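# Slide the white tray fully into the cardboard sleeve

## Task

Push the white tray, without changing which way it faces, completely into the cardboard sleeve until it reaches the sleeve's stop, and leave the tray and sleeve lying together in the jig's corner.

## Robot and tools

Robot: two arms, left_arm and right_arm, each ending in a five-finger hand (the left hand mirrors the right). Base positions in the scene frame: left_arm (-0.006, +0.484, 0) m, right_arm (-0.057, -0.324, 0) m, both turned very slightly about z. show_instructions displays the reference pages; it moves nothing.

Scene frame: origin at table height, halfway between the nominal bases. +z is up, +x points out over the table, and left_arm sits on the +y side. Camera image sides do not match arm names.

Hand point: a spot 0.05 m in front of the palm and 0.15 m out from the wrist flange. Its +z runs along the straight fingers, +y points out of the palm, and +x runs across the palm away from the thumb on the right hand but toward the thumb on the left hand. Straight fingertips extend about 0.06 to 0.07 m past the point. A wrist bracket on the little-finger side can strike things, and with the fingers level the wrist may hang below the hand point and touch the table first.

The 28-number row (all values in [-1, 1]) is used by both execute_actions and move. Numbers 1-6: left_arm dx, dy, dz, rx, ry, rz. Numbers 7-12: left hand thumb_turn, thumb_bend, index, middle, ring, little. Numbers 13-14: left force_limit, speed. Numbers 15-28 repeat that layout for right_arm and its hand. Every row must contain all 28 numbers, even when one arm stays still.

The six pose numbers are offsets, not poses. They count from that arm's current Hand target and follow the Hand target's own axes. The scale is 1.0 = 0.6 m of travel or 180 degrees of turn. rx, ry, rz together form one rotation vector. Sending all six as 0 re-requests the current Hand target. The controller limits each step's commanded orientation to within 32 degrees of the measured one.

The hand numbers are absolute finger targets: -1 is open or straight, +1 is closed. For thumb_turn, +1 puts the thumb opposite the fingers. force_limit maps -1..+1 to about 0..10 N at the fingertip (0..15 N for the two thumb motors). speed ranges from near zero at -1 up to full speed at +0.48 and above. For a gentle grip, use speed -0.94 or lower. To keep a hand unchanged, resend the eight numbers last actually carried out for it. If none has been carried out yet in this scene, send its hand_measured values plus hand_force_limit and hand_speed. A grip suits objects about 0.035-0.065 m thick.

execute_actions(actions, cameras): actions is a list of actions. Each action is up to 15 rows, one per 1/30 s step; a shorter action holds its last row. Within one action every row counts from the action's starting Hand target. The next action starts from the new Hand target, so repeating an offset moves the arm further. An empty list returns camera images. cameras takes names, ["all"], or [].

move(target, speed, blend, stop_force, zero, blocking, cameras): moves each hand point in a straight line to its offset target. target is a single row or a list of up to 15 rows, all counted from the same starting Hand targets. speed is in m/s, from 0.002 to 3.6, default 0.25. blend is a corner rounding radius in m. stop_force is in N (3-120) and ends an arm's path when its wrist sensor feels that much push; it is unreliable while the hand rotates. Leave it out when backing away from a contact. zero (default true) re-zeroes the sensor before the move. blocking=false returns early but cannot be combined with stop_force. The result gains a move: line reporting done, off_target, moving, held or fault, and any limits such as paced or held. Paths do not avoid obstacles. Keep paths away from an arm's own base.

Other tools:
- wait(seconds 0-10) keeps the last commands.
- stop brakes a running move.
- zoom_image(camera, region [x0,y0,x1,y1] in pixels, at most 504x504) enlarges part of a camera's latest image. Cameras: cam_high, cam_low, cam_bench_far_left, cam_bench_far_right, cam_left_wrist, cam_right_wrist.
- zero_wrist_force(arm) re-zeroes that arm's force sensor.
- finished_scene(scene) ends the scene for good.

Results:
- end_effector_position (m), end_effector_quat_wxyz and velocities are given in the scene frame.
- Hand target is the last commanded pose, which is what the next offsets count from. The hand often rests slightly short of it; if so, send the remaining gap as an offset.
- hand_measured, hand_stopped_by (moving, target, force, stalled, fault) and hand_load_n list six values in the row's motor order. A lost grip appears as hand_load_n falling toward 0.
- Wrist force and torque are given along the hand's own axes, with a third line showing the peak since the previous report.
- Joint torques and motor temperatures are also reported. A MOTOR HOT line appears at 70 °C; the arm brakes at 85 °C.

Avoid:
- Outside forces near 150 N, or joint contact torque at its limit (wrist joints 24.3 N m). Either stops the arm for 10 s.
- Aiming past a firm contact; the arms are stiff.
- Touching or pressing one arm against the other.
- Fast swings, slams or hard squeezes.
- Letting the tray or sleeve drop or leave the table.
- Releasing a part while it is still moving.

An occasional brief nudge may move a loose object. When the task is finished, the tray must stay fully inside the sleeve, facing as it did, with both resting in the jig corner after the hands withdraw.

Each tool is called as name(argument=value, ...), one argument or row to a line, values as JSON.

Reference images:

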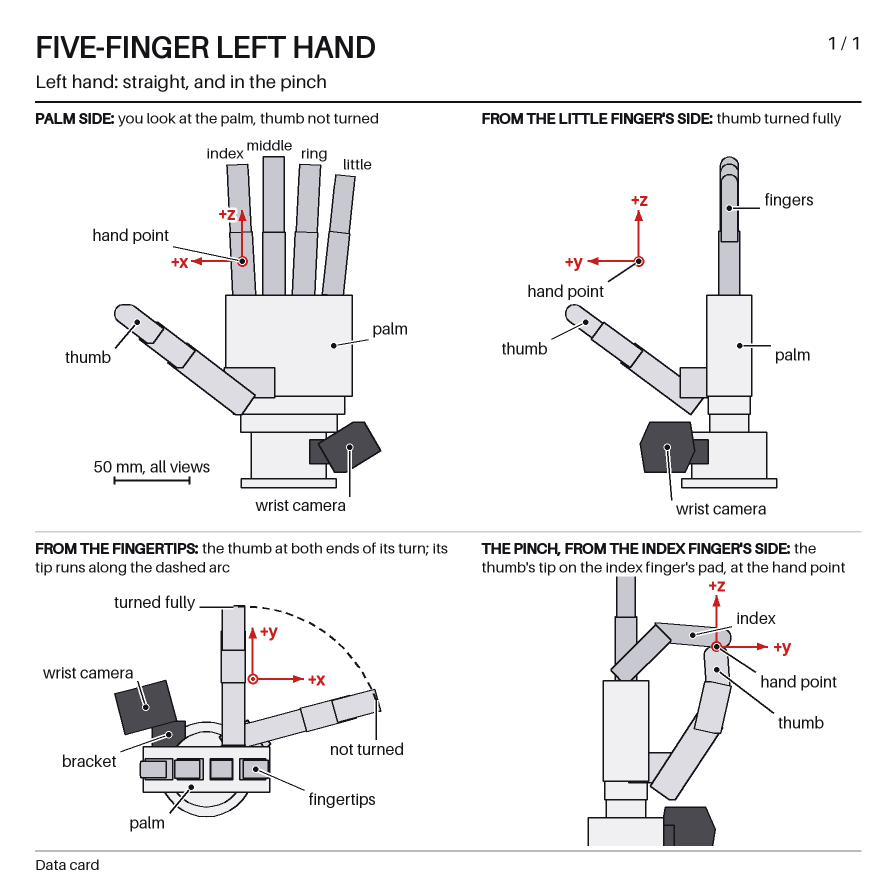

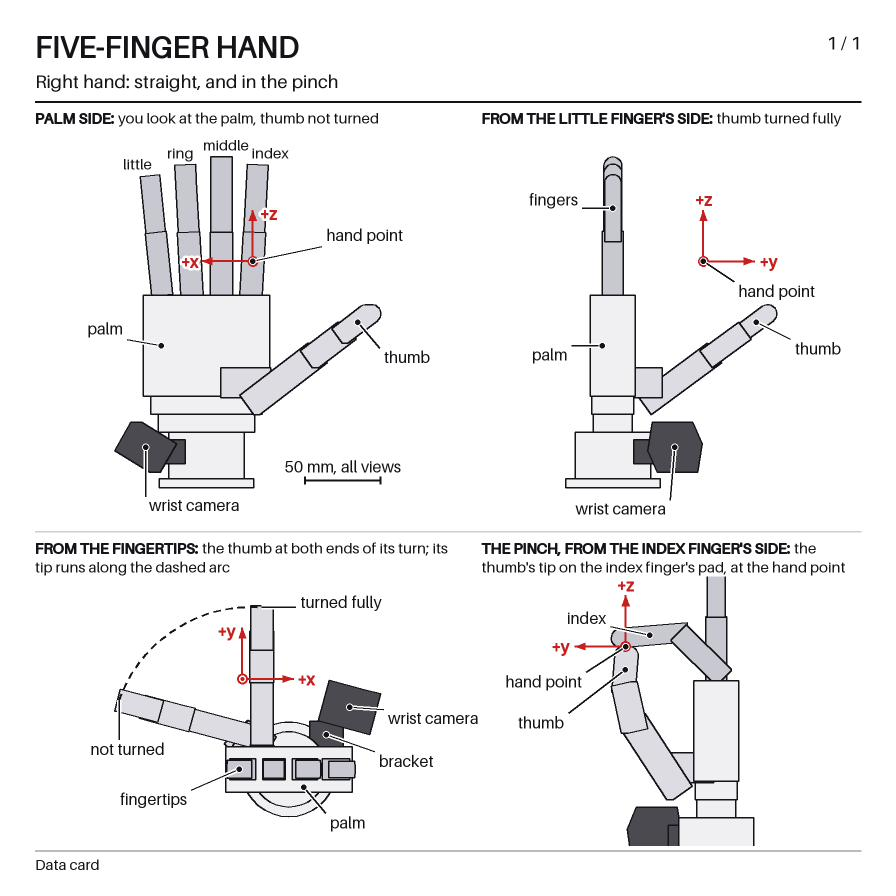

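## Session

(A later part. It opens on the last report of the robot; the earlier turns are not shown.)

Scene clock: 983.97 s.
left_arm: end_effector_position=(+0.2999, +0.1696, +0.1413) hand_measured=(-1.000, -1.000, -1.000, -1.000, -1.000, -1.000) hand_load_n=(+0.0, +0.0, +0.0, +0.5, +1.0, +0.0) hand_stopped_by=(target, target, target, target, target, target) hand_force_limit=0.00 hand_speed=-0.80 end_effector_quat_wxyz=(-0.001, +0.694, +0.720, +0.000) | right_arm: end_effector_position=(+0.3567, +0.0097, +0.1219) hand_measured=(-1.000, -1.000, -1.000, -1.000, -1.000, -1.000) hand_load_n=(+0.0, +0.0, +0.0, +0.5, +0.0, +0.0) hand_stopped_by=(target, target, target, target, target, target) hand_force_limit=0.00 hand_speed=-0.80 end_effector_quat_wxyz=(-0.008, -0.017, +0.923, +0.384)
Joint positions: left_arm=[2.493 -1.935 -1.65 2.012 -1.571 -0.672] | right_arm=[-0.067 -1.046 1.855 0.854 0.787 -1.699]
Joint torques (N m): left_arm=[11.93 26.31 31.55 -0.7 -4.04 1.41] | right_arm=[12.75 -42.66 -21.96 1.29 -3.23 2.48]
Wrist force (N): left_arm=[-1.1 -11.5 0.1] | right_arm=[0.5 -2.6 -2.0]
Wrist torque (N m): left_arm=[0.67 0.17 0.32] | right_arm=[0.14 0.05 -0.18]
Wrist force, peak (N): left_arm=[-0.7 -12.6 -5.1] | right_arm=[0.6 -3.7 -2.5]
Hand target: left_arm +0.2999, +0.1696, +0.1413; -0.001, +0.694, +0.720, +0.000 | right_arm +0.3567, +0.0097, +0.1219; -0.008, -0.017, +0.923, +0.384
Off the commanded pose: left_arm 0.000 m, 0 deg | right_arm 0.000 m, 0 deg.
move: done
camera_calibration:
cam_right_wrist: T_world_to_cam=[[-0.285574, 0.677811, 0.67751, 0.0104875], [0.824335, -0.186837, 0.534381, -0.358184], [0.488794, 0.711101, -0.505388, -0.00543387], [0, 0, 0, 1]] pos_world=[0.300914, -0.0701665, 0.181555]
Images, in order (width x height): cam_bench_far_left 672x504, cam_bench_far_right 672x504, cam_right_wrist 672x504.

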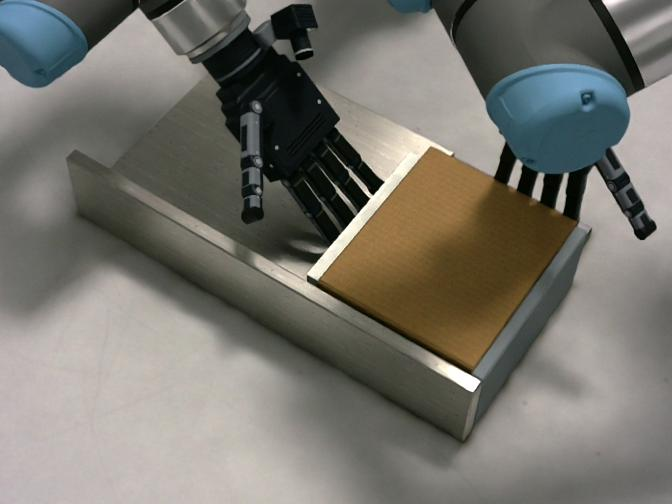

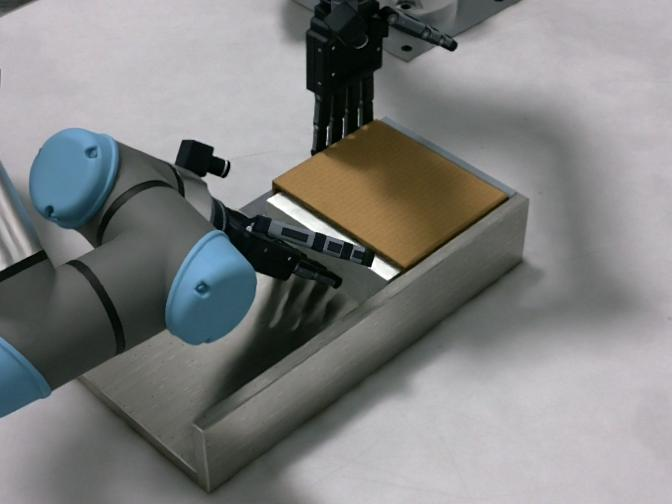

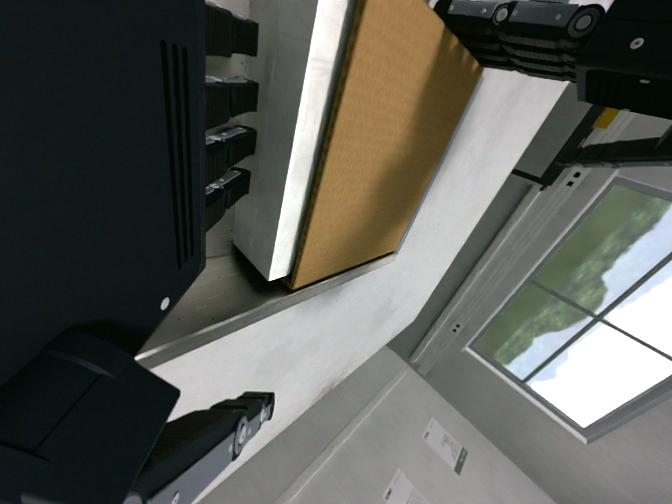

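move(
  target=[0,0,0,0,0,0,-1,-1,-1,-1,-1,-1,0,-0.8, 0,0.0471,0.0471,0,0,0,-1,-1,-1,-1,-1,-1,0,-0.8],
  speed=0.02,
  stop_force=9,
  cameras=["cam_bench_far_left","cam_bench_far_right","cam_right_wrist"],
)

zoom_image(
  camera="cam_right_wrist",
  region=[200, 80, 420, 300],
)

zoom_image(
  camera="cam_bench_far_left",
  region=[280, 80, 600, 400],
)

Scene clock: 993.90 s.
left_arm: end_effector_position=(+0.2999, +0.1696, +0.1413) hand_measured=(-1.000, -1.000, -1.000, -1.000, -1.000, -1.000) hand_load_n=(+0.0, +0.0, +0.0, +0.5, +1.0, +0.0) hand_stopped_by=(target, target, target, target, target, target) hand_force_limit=0.00 hand_speed=-0.80 end_effector_quat_wxyz=(-0.001, +0.694, +0.720, +0.000) | right_arm: end_effector_position=(+0.3559, +0.0314, +0.1220) hand_measured=(-1.000, -1.000, -1.000, -1.000, -1.000, -1.000) hand_load_n=(+0.0, +0.0, +0.5, +1.0, +0.0, +0.0) hand_stopped_by=(target, target, target, target, target, target) hand_force_limit=0.00 hand_speed=-0.80 end_effector_quat_wxyz=(-0.008, -0.017, +0.923, +0.384)
Joint positions: left_arm=[2.493 -1.935 -1.65 2.012 -1.571 -0.672] | right_arm=[-0.012 -1.045 1.832 0.819 0.784 -1.62]
Joint torques (N m): left_arm=[10.47 32.52 31.44 -0.66 -3.94 1.45] | right_arm=[-2.37 -38.22 0.19 4.58 -4.13 -2.96]
Wrist force (N): left_arm=[-1.0 -11.9 1.1] | right_arm=[-3.0 -8.9 -8.0]
Wrist torque (N m): left_arm=[0.54 0.19 0.34] | right_arm=[0.63 -0.05 -0.35]
Wrist force, peak (N): left_arm=[-1.1 -12.2 1.2] | right_arm=[-2.2 -20.1 -21.7]
Hand target: left_arm +0.2999, +0.1696, +0.1413; -0.001, +0.694, +0.720, +0.000 | right_arm +0.3559, +0.0314, +0.1220; -0.008, -0.017, +0.923, +0.384 (not the last commanded pose)
Off the commanded pose: left_arm 0.000 m, 0 deg | right_arm 0.018 m, 0 deg.
move: contact (right_arm)
camera_calibration:
cam_right_wrist: T_world_to_cam=[[-0.285695, 0.677727, 0.677542, -0.00442271], [0.824299, -0.186816, 0.534445, -0.353542], [0.488784, 0.711186, -0.505277, -0.0203651], [0, 0, 0, 1]] pos_world=[0.300115, -0.0485666, 0.181655]
Images, in order (width x height): cam_bench_far_left 672x504, cam_bench_far_right 672x504, cam_right_wrist 672x504.

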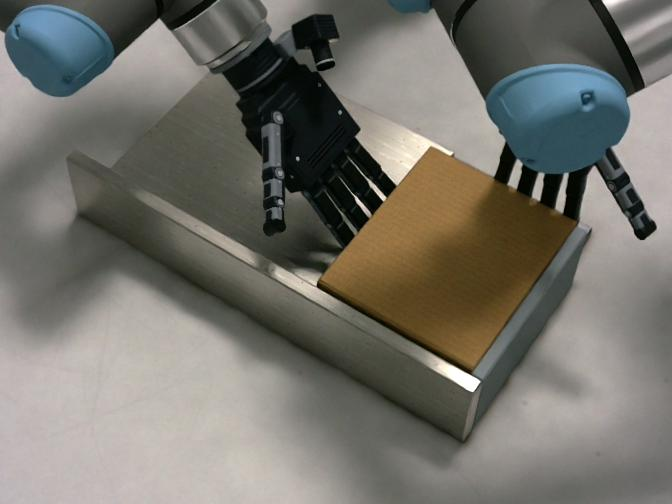

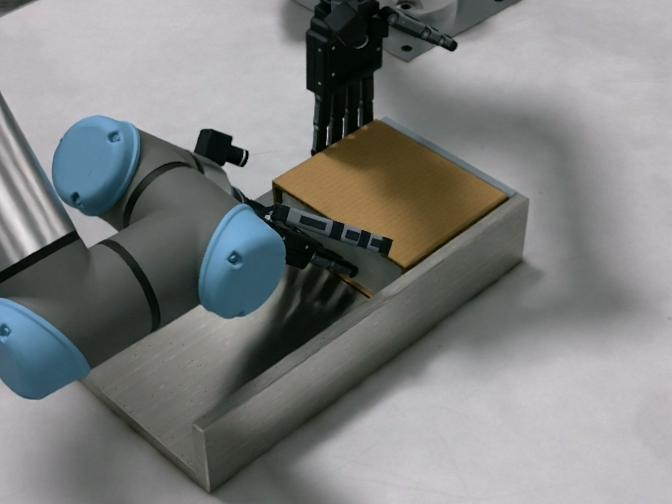

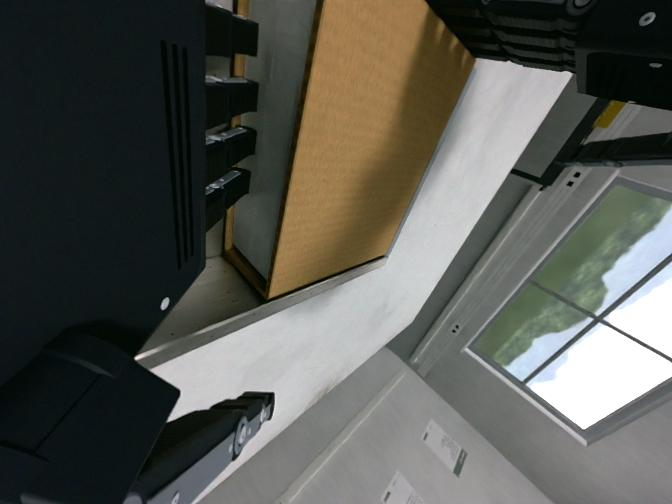

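Scaled by 2.291.

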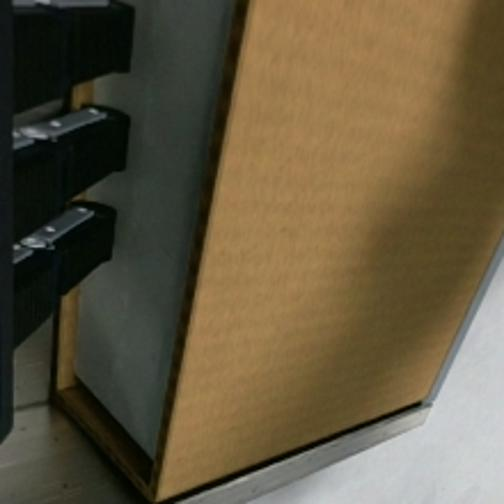

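Scaled by 1.575.

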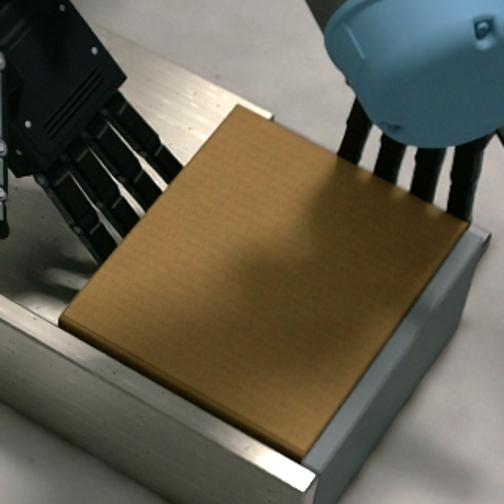

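move(
  target=[0,0,0,0,0,0,-1,-1,-1,-1,-1,-1,0,-0.8, 0,-0.12,-0.1,0,0,0,-1,-1,-1,-1,-1,-1,0,-0.8],
  speed=0.1,
  cameras=["cam_bench_far_left","cam_bench_far_right","cam_right_wrist","cam_high","cam_left_wrist"],
)

zoom_image(
  camera="cam_high",
  region=[130, 150, 250, 270],
)

zoom_image(
  camera="cam_bench_far_left",
  region=[300, 120, 600, 420],
)

zoom_image(
  camera="cam_bench_far_right",
  region=[250, 100, 550, 320],
)

zoom_image(
  camera="cam_left_wrist",
  region=[0, 0, 440, 300],
)

Scene clock: 1011.87 s.
left_arm: end_effector_position=(+0.2999, +0.1696, +0.1413) hand_measured=(-1.000, -1.000, -1.000, -1.000, -1.000, -1.000) hand_load_n=(+0.0, +0.0, +0.0, +0.5, +1.0, +0.0) hand_stopped_by=(target, target, target, target, target, target) hand_force_limit=0.00 hand_speed=-0.80 end_effector_quat_wxyz=(-0.001, +0.694, +0.720, +0.000) | right_arm: end_effector_position=(+0.3594, -0.0618, +0.1133) hand_measured=(-1.000, -1.000, -1.000, -1.000, -1.000, -1.000) hand_load_n=(+0.0, -0.5, +0.0, +0.0, +0.0, +0.0) hand_stopped_by=(target, target, target, target, target, target) hand_force_limit=0.00 hand_speed=-0.80 end_effector_quat_wxyz=(-0.008, -0.017, +0.923, +0.384)
Joint positions: left_arm=[2.493 -1.935 -1.65 2.012 -1.571 -0.672] | right_arm=[-0.254 -1.023 1.911 0.951 0.821 -1.953]
Joint torques (N m): left_arm=[9.48 34.48 31.03 -0.52 -3.79 1.35] | right_arm=[-9.17 -20.92 -0.41 4.06 0.27 -2.82]
Wrist force (N): left_arm=[-0.9 -11.3 0.5] | right_arm=[0.3 -0.2 1.6]
Wrist torque (N m): left_arm=[0.65 0.15 0.32] | right_arm=[-0.15 0.01 0.06]
Wrist force, peak (N): left_arm=[-0.8 -12.0 2.3] | right_arm=[-2.8 -10.0 -7.1]
Hand target: left_arm +0.2999, +0.1696, +0.1413; -0.001, +0.694, +0.720, +0.000 | right_arm +0.3594, -0.0619, +0.1133; -0.008, -0.017, +0.923, +0.384
Off the commanded pose: left_arm 0.000 m, 0 deg | right_arm 0.000 m, 0 deg.
move: done
camera_calibration:
cam_left_wrist: T_world_to_cam=[[-0.962255, 0.271463, -0.0193111, 0.253489], [0.215178, 0.802344, 0.556725, -0.285704], [0.166625, 0.531556, -0.830472, 0.0960484], [0, 0, 0, 1]] pos_world=[0.289394, 0.109365, 0.243719]
cam_right_wrist: T_world_to_cam=[[-0.285718, 0.677788, 0.677472, 0.0656352], [0.82427, -0.186784, 0.5345, -0.369102], [0.488819, 0.711137, -0.505313, 0.0398482], [0, 0, 0, 1]] pos_world=[0.303515, -0.141767, 0.172955]
Images, in order (width x height): cam_high 672x504, cam_bench_far_left 672x504, cam_bench_far_right 672x504, cam_left_wrist 672x504, cam_right_wrist 672x504.

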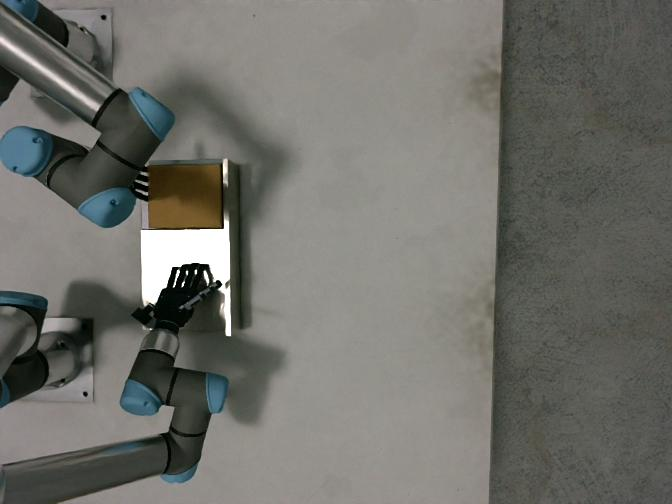

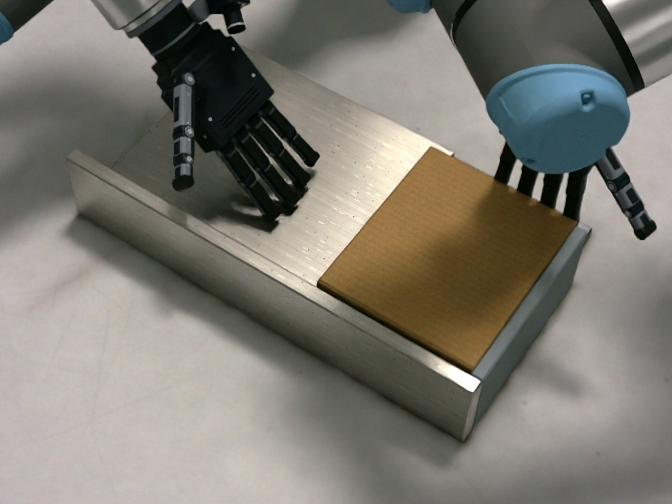

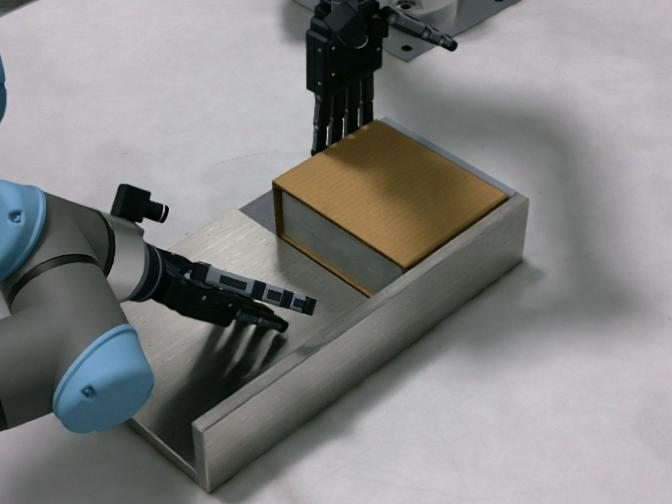

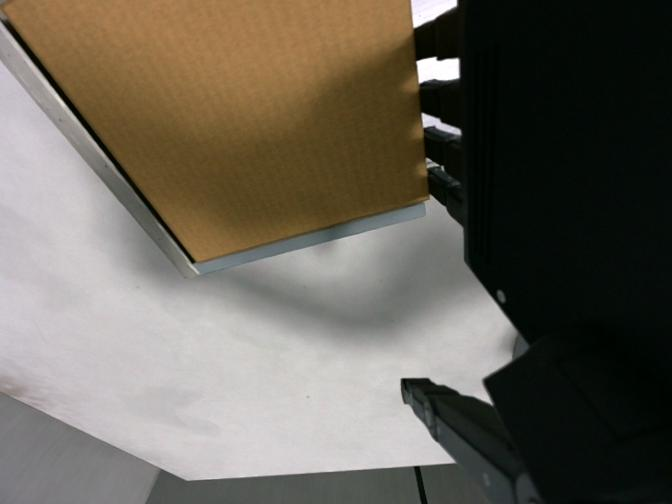

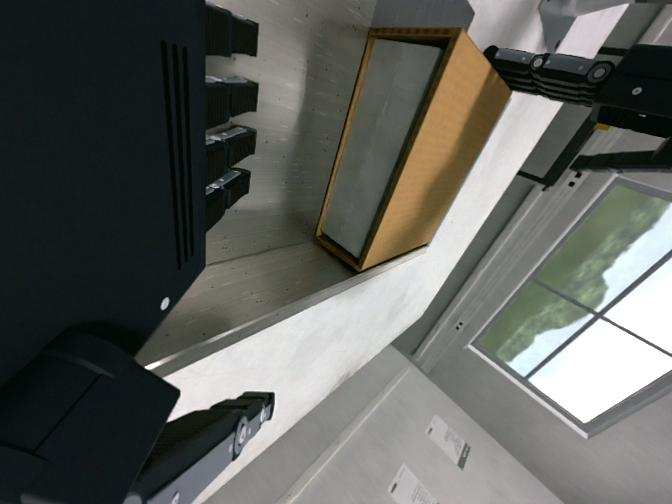

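Scaled by 4.200.

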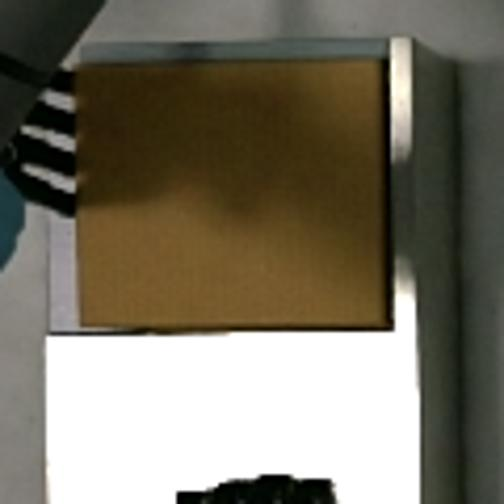

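Scaled by 1.680.

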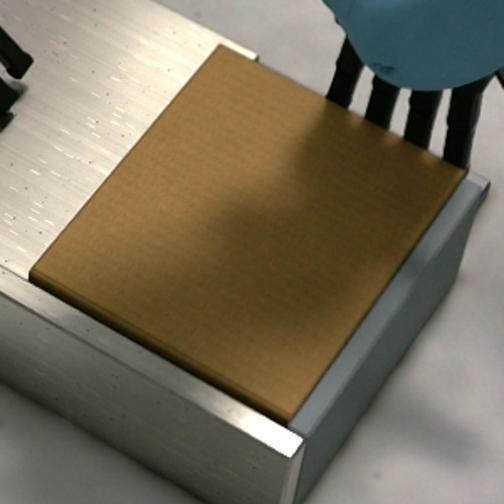

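Scaled by 1.680.

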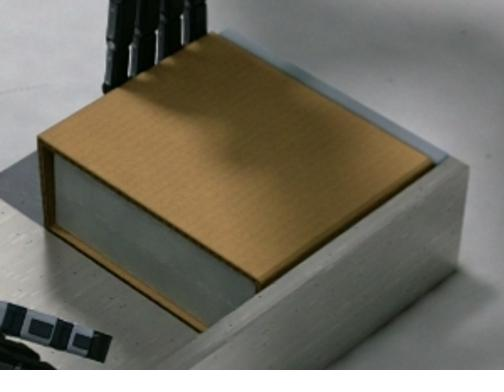

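Scaled by 1.145.

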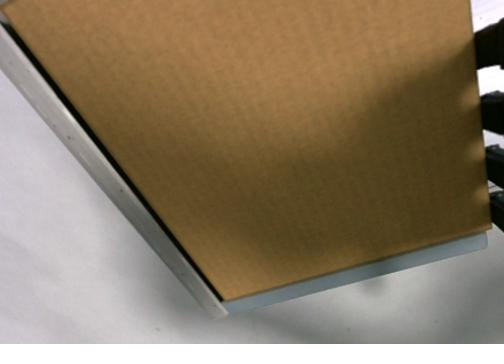

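move(
  target=[
    [0,-0.08,0,0,0,0,-1,-1,-1,-1,-1,-1,0,-0.8, 0,0,0,0,0,0,-1,-1,-1,-1,-1,-1,0,-0.8],
    [0.15,-0.1,-0.2,0,0,0,-1,-1,-1,-1,-1,-1,0,-0.8, 0,-0.1,-0.15,0,0,0,-1,-1,-1,-1,-1,-1,0,-0.8],
  ],
  speed=[0.06,0.15],
  blend=[0.01,0],
  cameras=["cam_bench_far_left","cam_bench_far_right","cam_right_wrist","cam_left_wrist","cam_high"],
)

zoom_image(
  camera="cam_high",
  region=[130, 150, 250, 270],
)

zoom_image(
  camera="cam_bench_far_left",
  region=[300, 120, 600, 420],
)

zoom_image(
  camera="cam_bench_far_right",
  region=[250, 100, 550, 320],
)

zoom_image(
  camera="cam_right_wrist",
  region=[200, 0, 500, 300],
)

Scene clock: 1030.57 s.
left_arm: end_effector_position=(+0.2369, +0.2571, +0.2615) hand_measured=(-1.000, -1.000, -1.000, -1.000, -1.000, -1.000) hand_load_n=(+0.0, +0.0, +0.0, +0.0, +0.0, +0.0) hand_stopped_by=(target, target, target, target, target, target) hand_force_limit=0.00 hand_speed=-0.80 end_effector_quat_wxyz=(-0.001, +0.694, +0.720, +0.000) | right_arm: end_effector_position=(+0.3634, -0.1679, +0.1343) hand_measured=(-1.000, -1.000, -1.000, -1.000, -1.000, -1.000) hand_load_n=(+0.0, +0.0, +0.0, +0.0, +0.5, +0.0) hand_stopped_by=(target, target, target, target, target, target) hand_force_limit=0.00 hand_speed=-0.80 end_effector_quat_wxyz=(-0.008, -0.017, +0.923, +0.384)
Joint positions: left_arm=[2.603 -1.584 -1.753 1.763 -1.572 -0.561] | right_arm=[-0.513 -1.026 1.91 1.161 0.916 -2.271]
Joint torques (N m): left_arm=[7.71 25.44 29.31 -4.6 2.42 1.67] | right_arm=[-7.56 -21.07 -20.73 3.87 0.42 -2.71]
Wrist force (N): left_arm=[-1.1 2.0 1.3] | right_arm=[0.1 -0.4 1.3]
Wrist torque (N m): left_arm=[0.19 0.20 -0.25] | right_arm=[-0.13 0.07 0.04]
Wrist force, peak (N): left_arm=[-0.7 -11.9 2.0] | right_arm=[0.1 0.1 2.0]
Hand target: left_arm +0.2369, +0.2571, +0.2616; -0.001, +0.694, +0.720, +0.000 | right_arm +0.3634, -0.1679, +0.1343; -0.008, -0.017, +0.923, +0.384
Off the commanded pose: left_arm 0.000 m, 0 deg | right_arm 0.000 m, 0 deg.
move: done
camera_calibration:
cam_left_wrist: T_world_to_cam=[[-0.962254, 0.271471, -0.0192737, 0.171421], [0.215191, 0.802293, 0.556793, -0.409344], [0.166616, 0.531628, -0.830428, 0.159912], [0, 0, 0, 1]] pos_world=[0.226394, 0.196864, 0.364019]
cam_right_wrist: T_world_to_cam=[[-0.285718, 0.677788, 0.677472, 0.124397], [0.82427, -0.186784, 0.5345, -0.403423], [0.488819, 0.711137, -0.505313, 0.123885], [0, 0, 0, 1]] pos_world=[0.307515, -0.247767, 0.193955]
Images, in order (width x height): cam_high 672x504, cam_bench_far_left 672x504, cam_bench_far_right 672x504, cam_left_wrist 672x504, cam_right_wrist 672x504.

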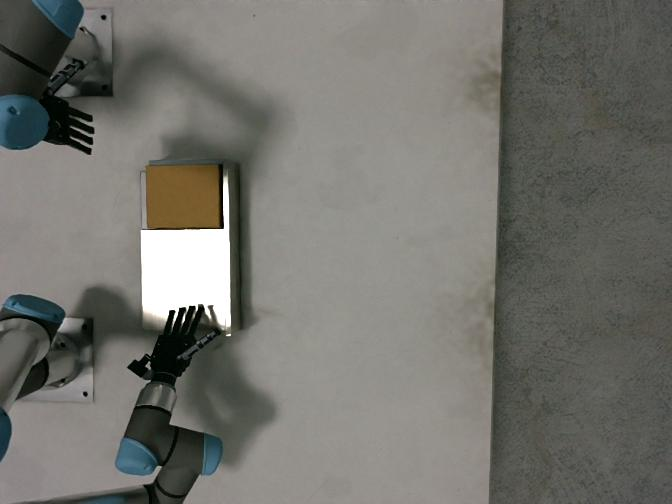

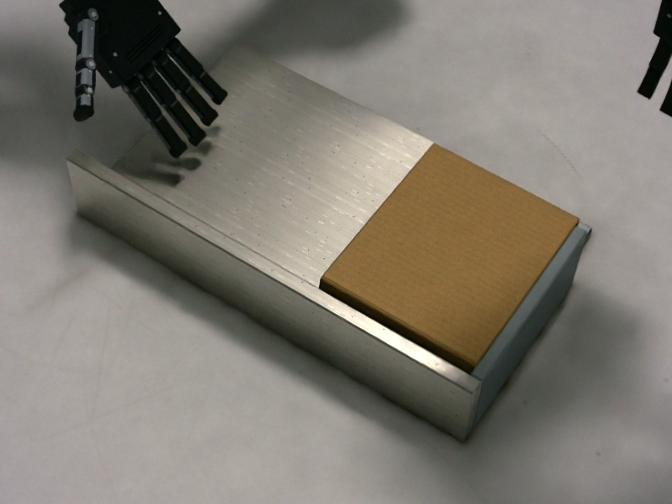

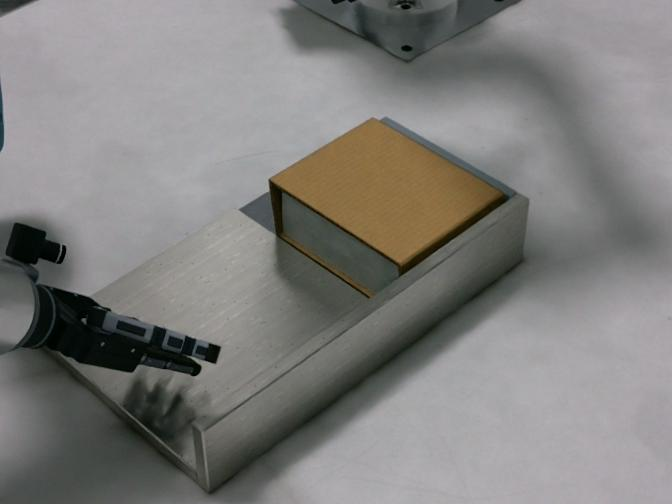

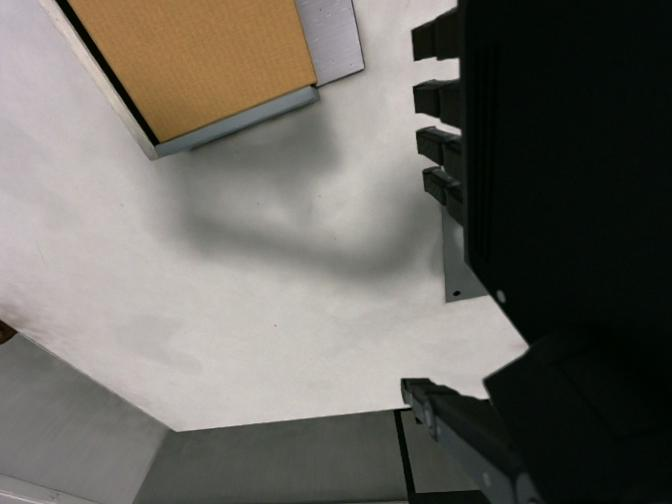

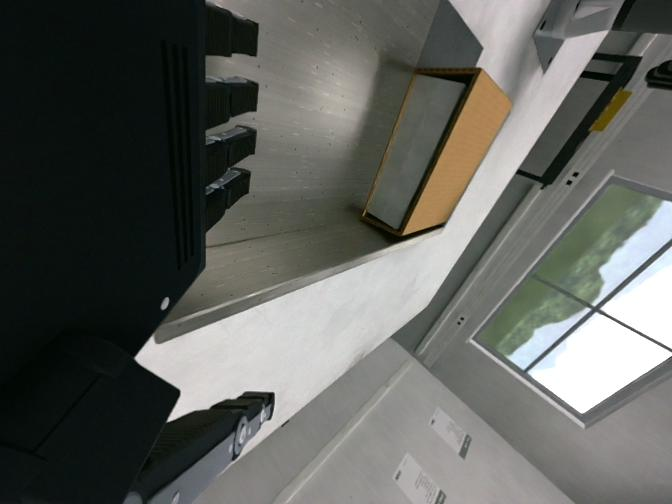

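Scaled by 4.200.

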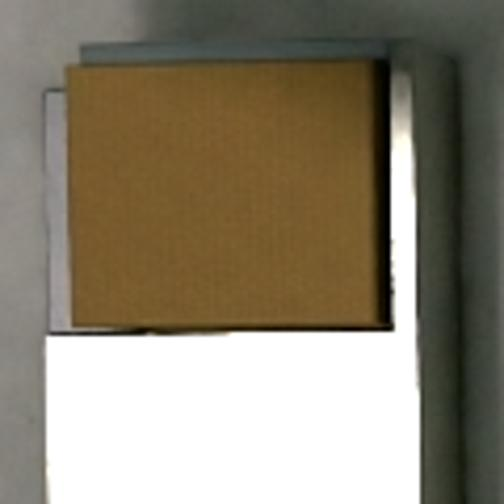

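Scaled by 1.680.

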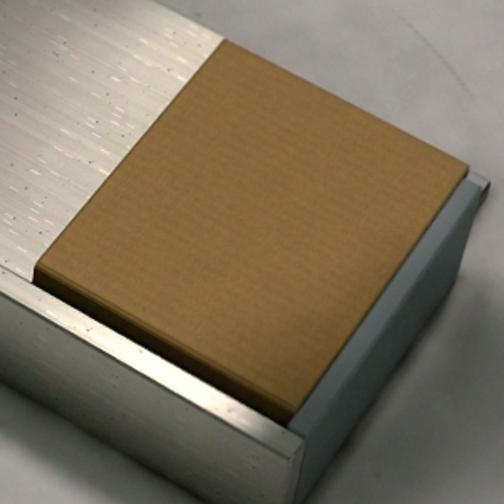

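Scaled by 1.680.

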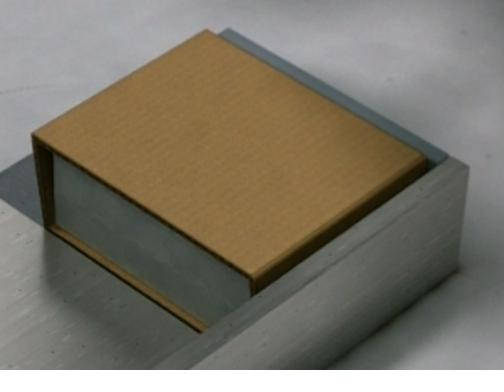

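Scaled by 1.680.

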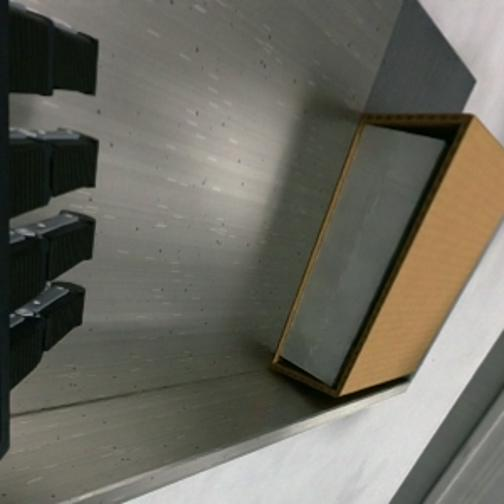

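zoom_image(
  camera="cam_right_wrist",
  region=[350, 180, 430, 250],
)

zoom_image(
  camera="cam_right_wrist",
  region=[400, 50, 500, 150],
)

zoom_image(
  camera="cam_bench_far_right",
  region=[260, 170, 420, 310],
)

Scaled by 6.300.

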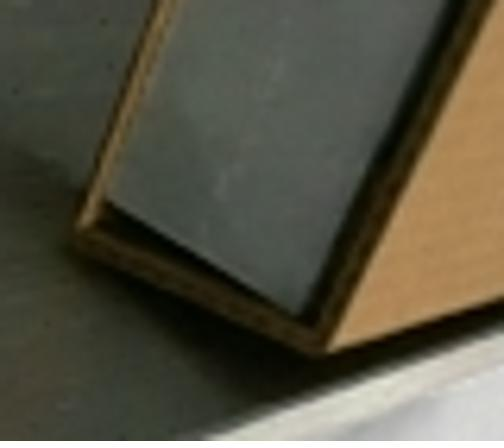

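Scaled by 5.040.

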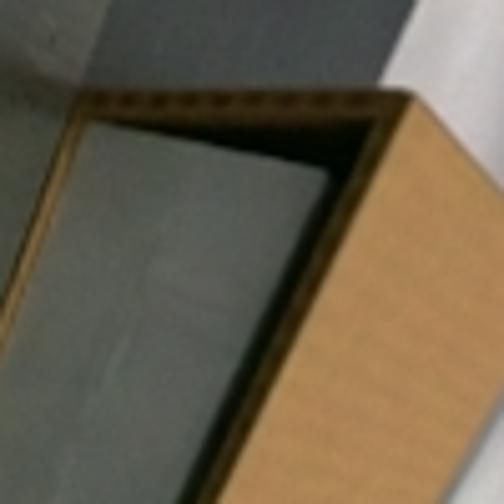

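Scaled by 3.150.

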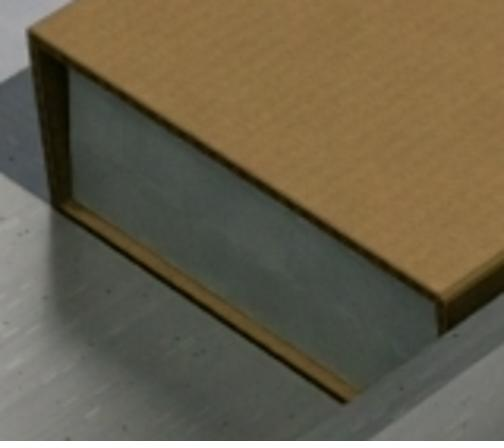

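zoom_image(
  camera="cam_bench_far_right",
  region=[265, 210, 345, 280],
)

Scaled by 6.300.

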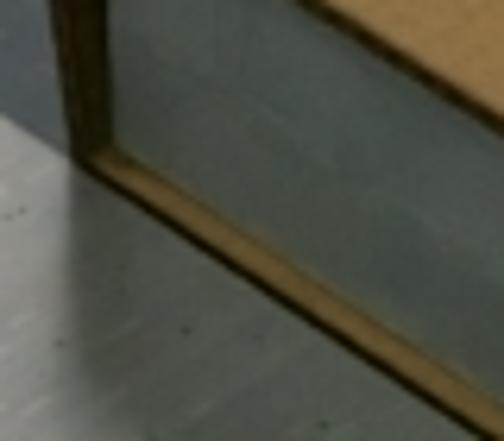

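finished_scene(
  scene=1,
)

The scene is finished: the task was done.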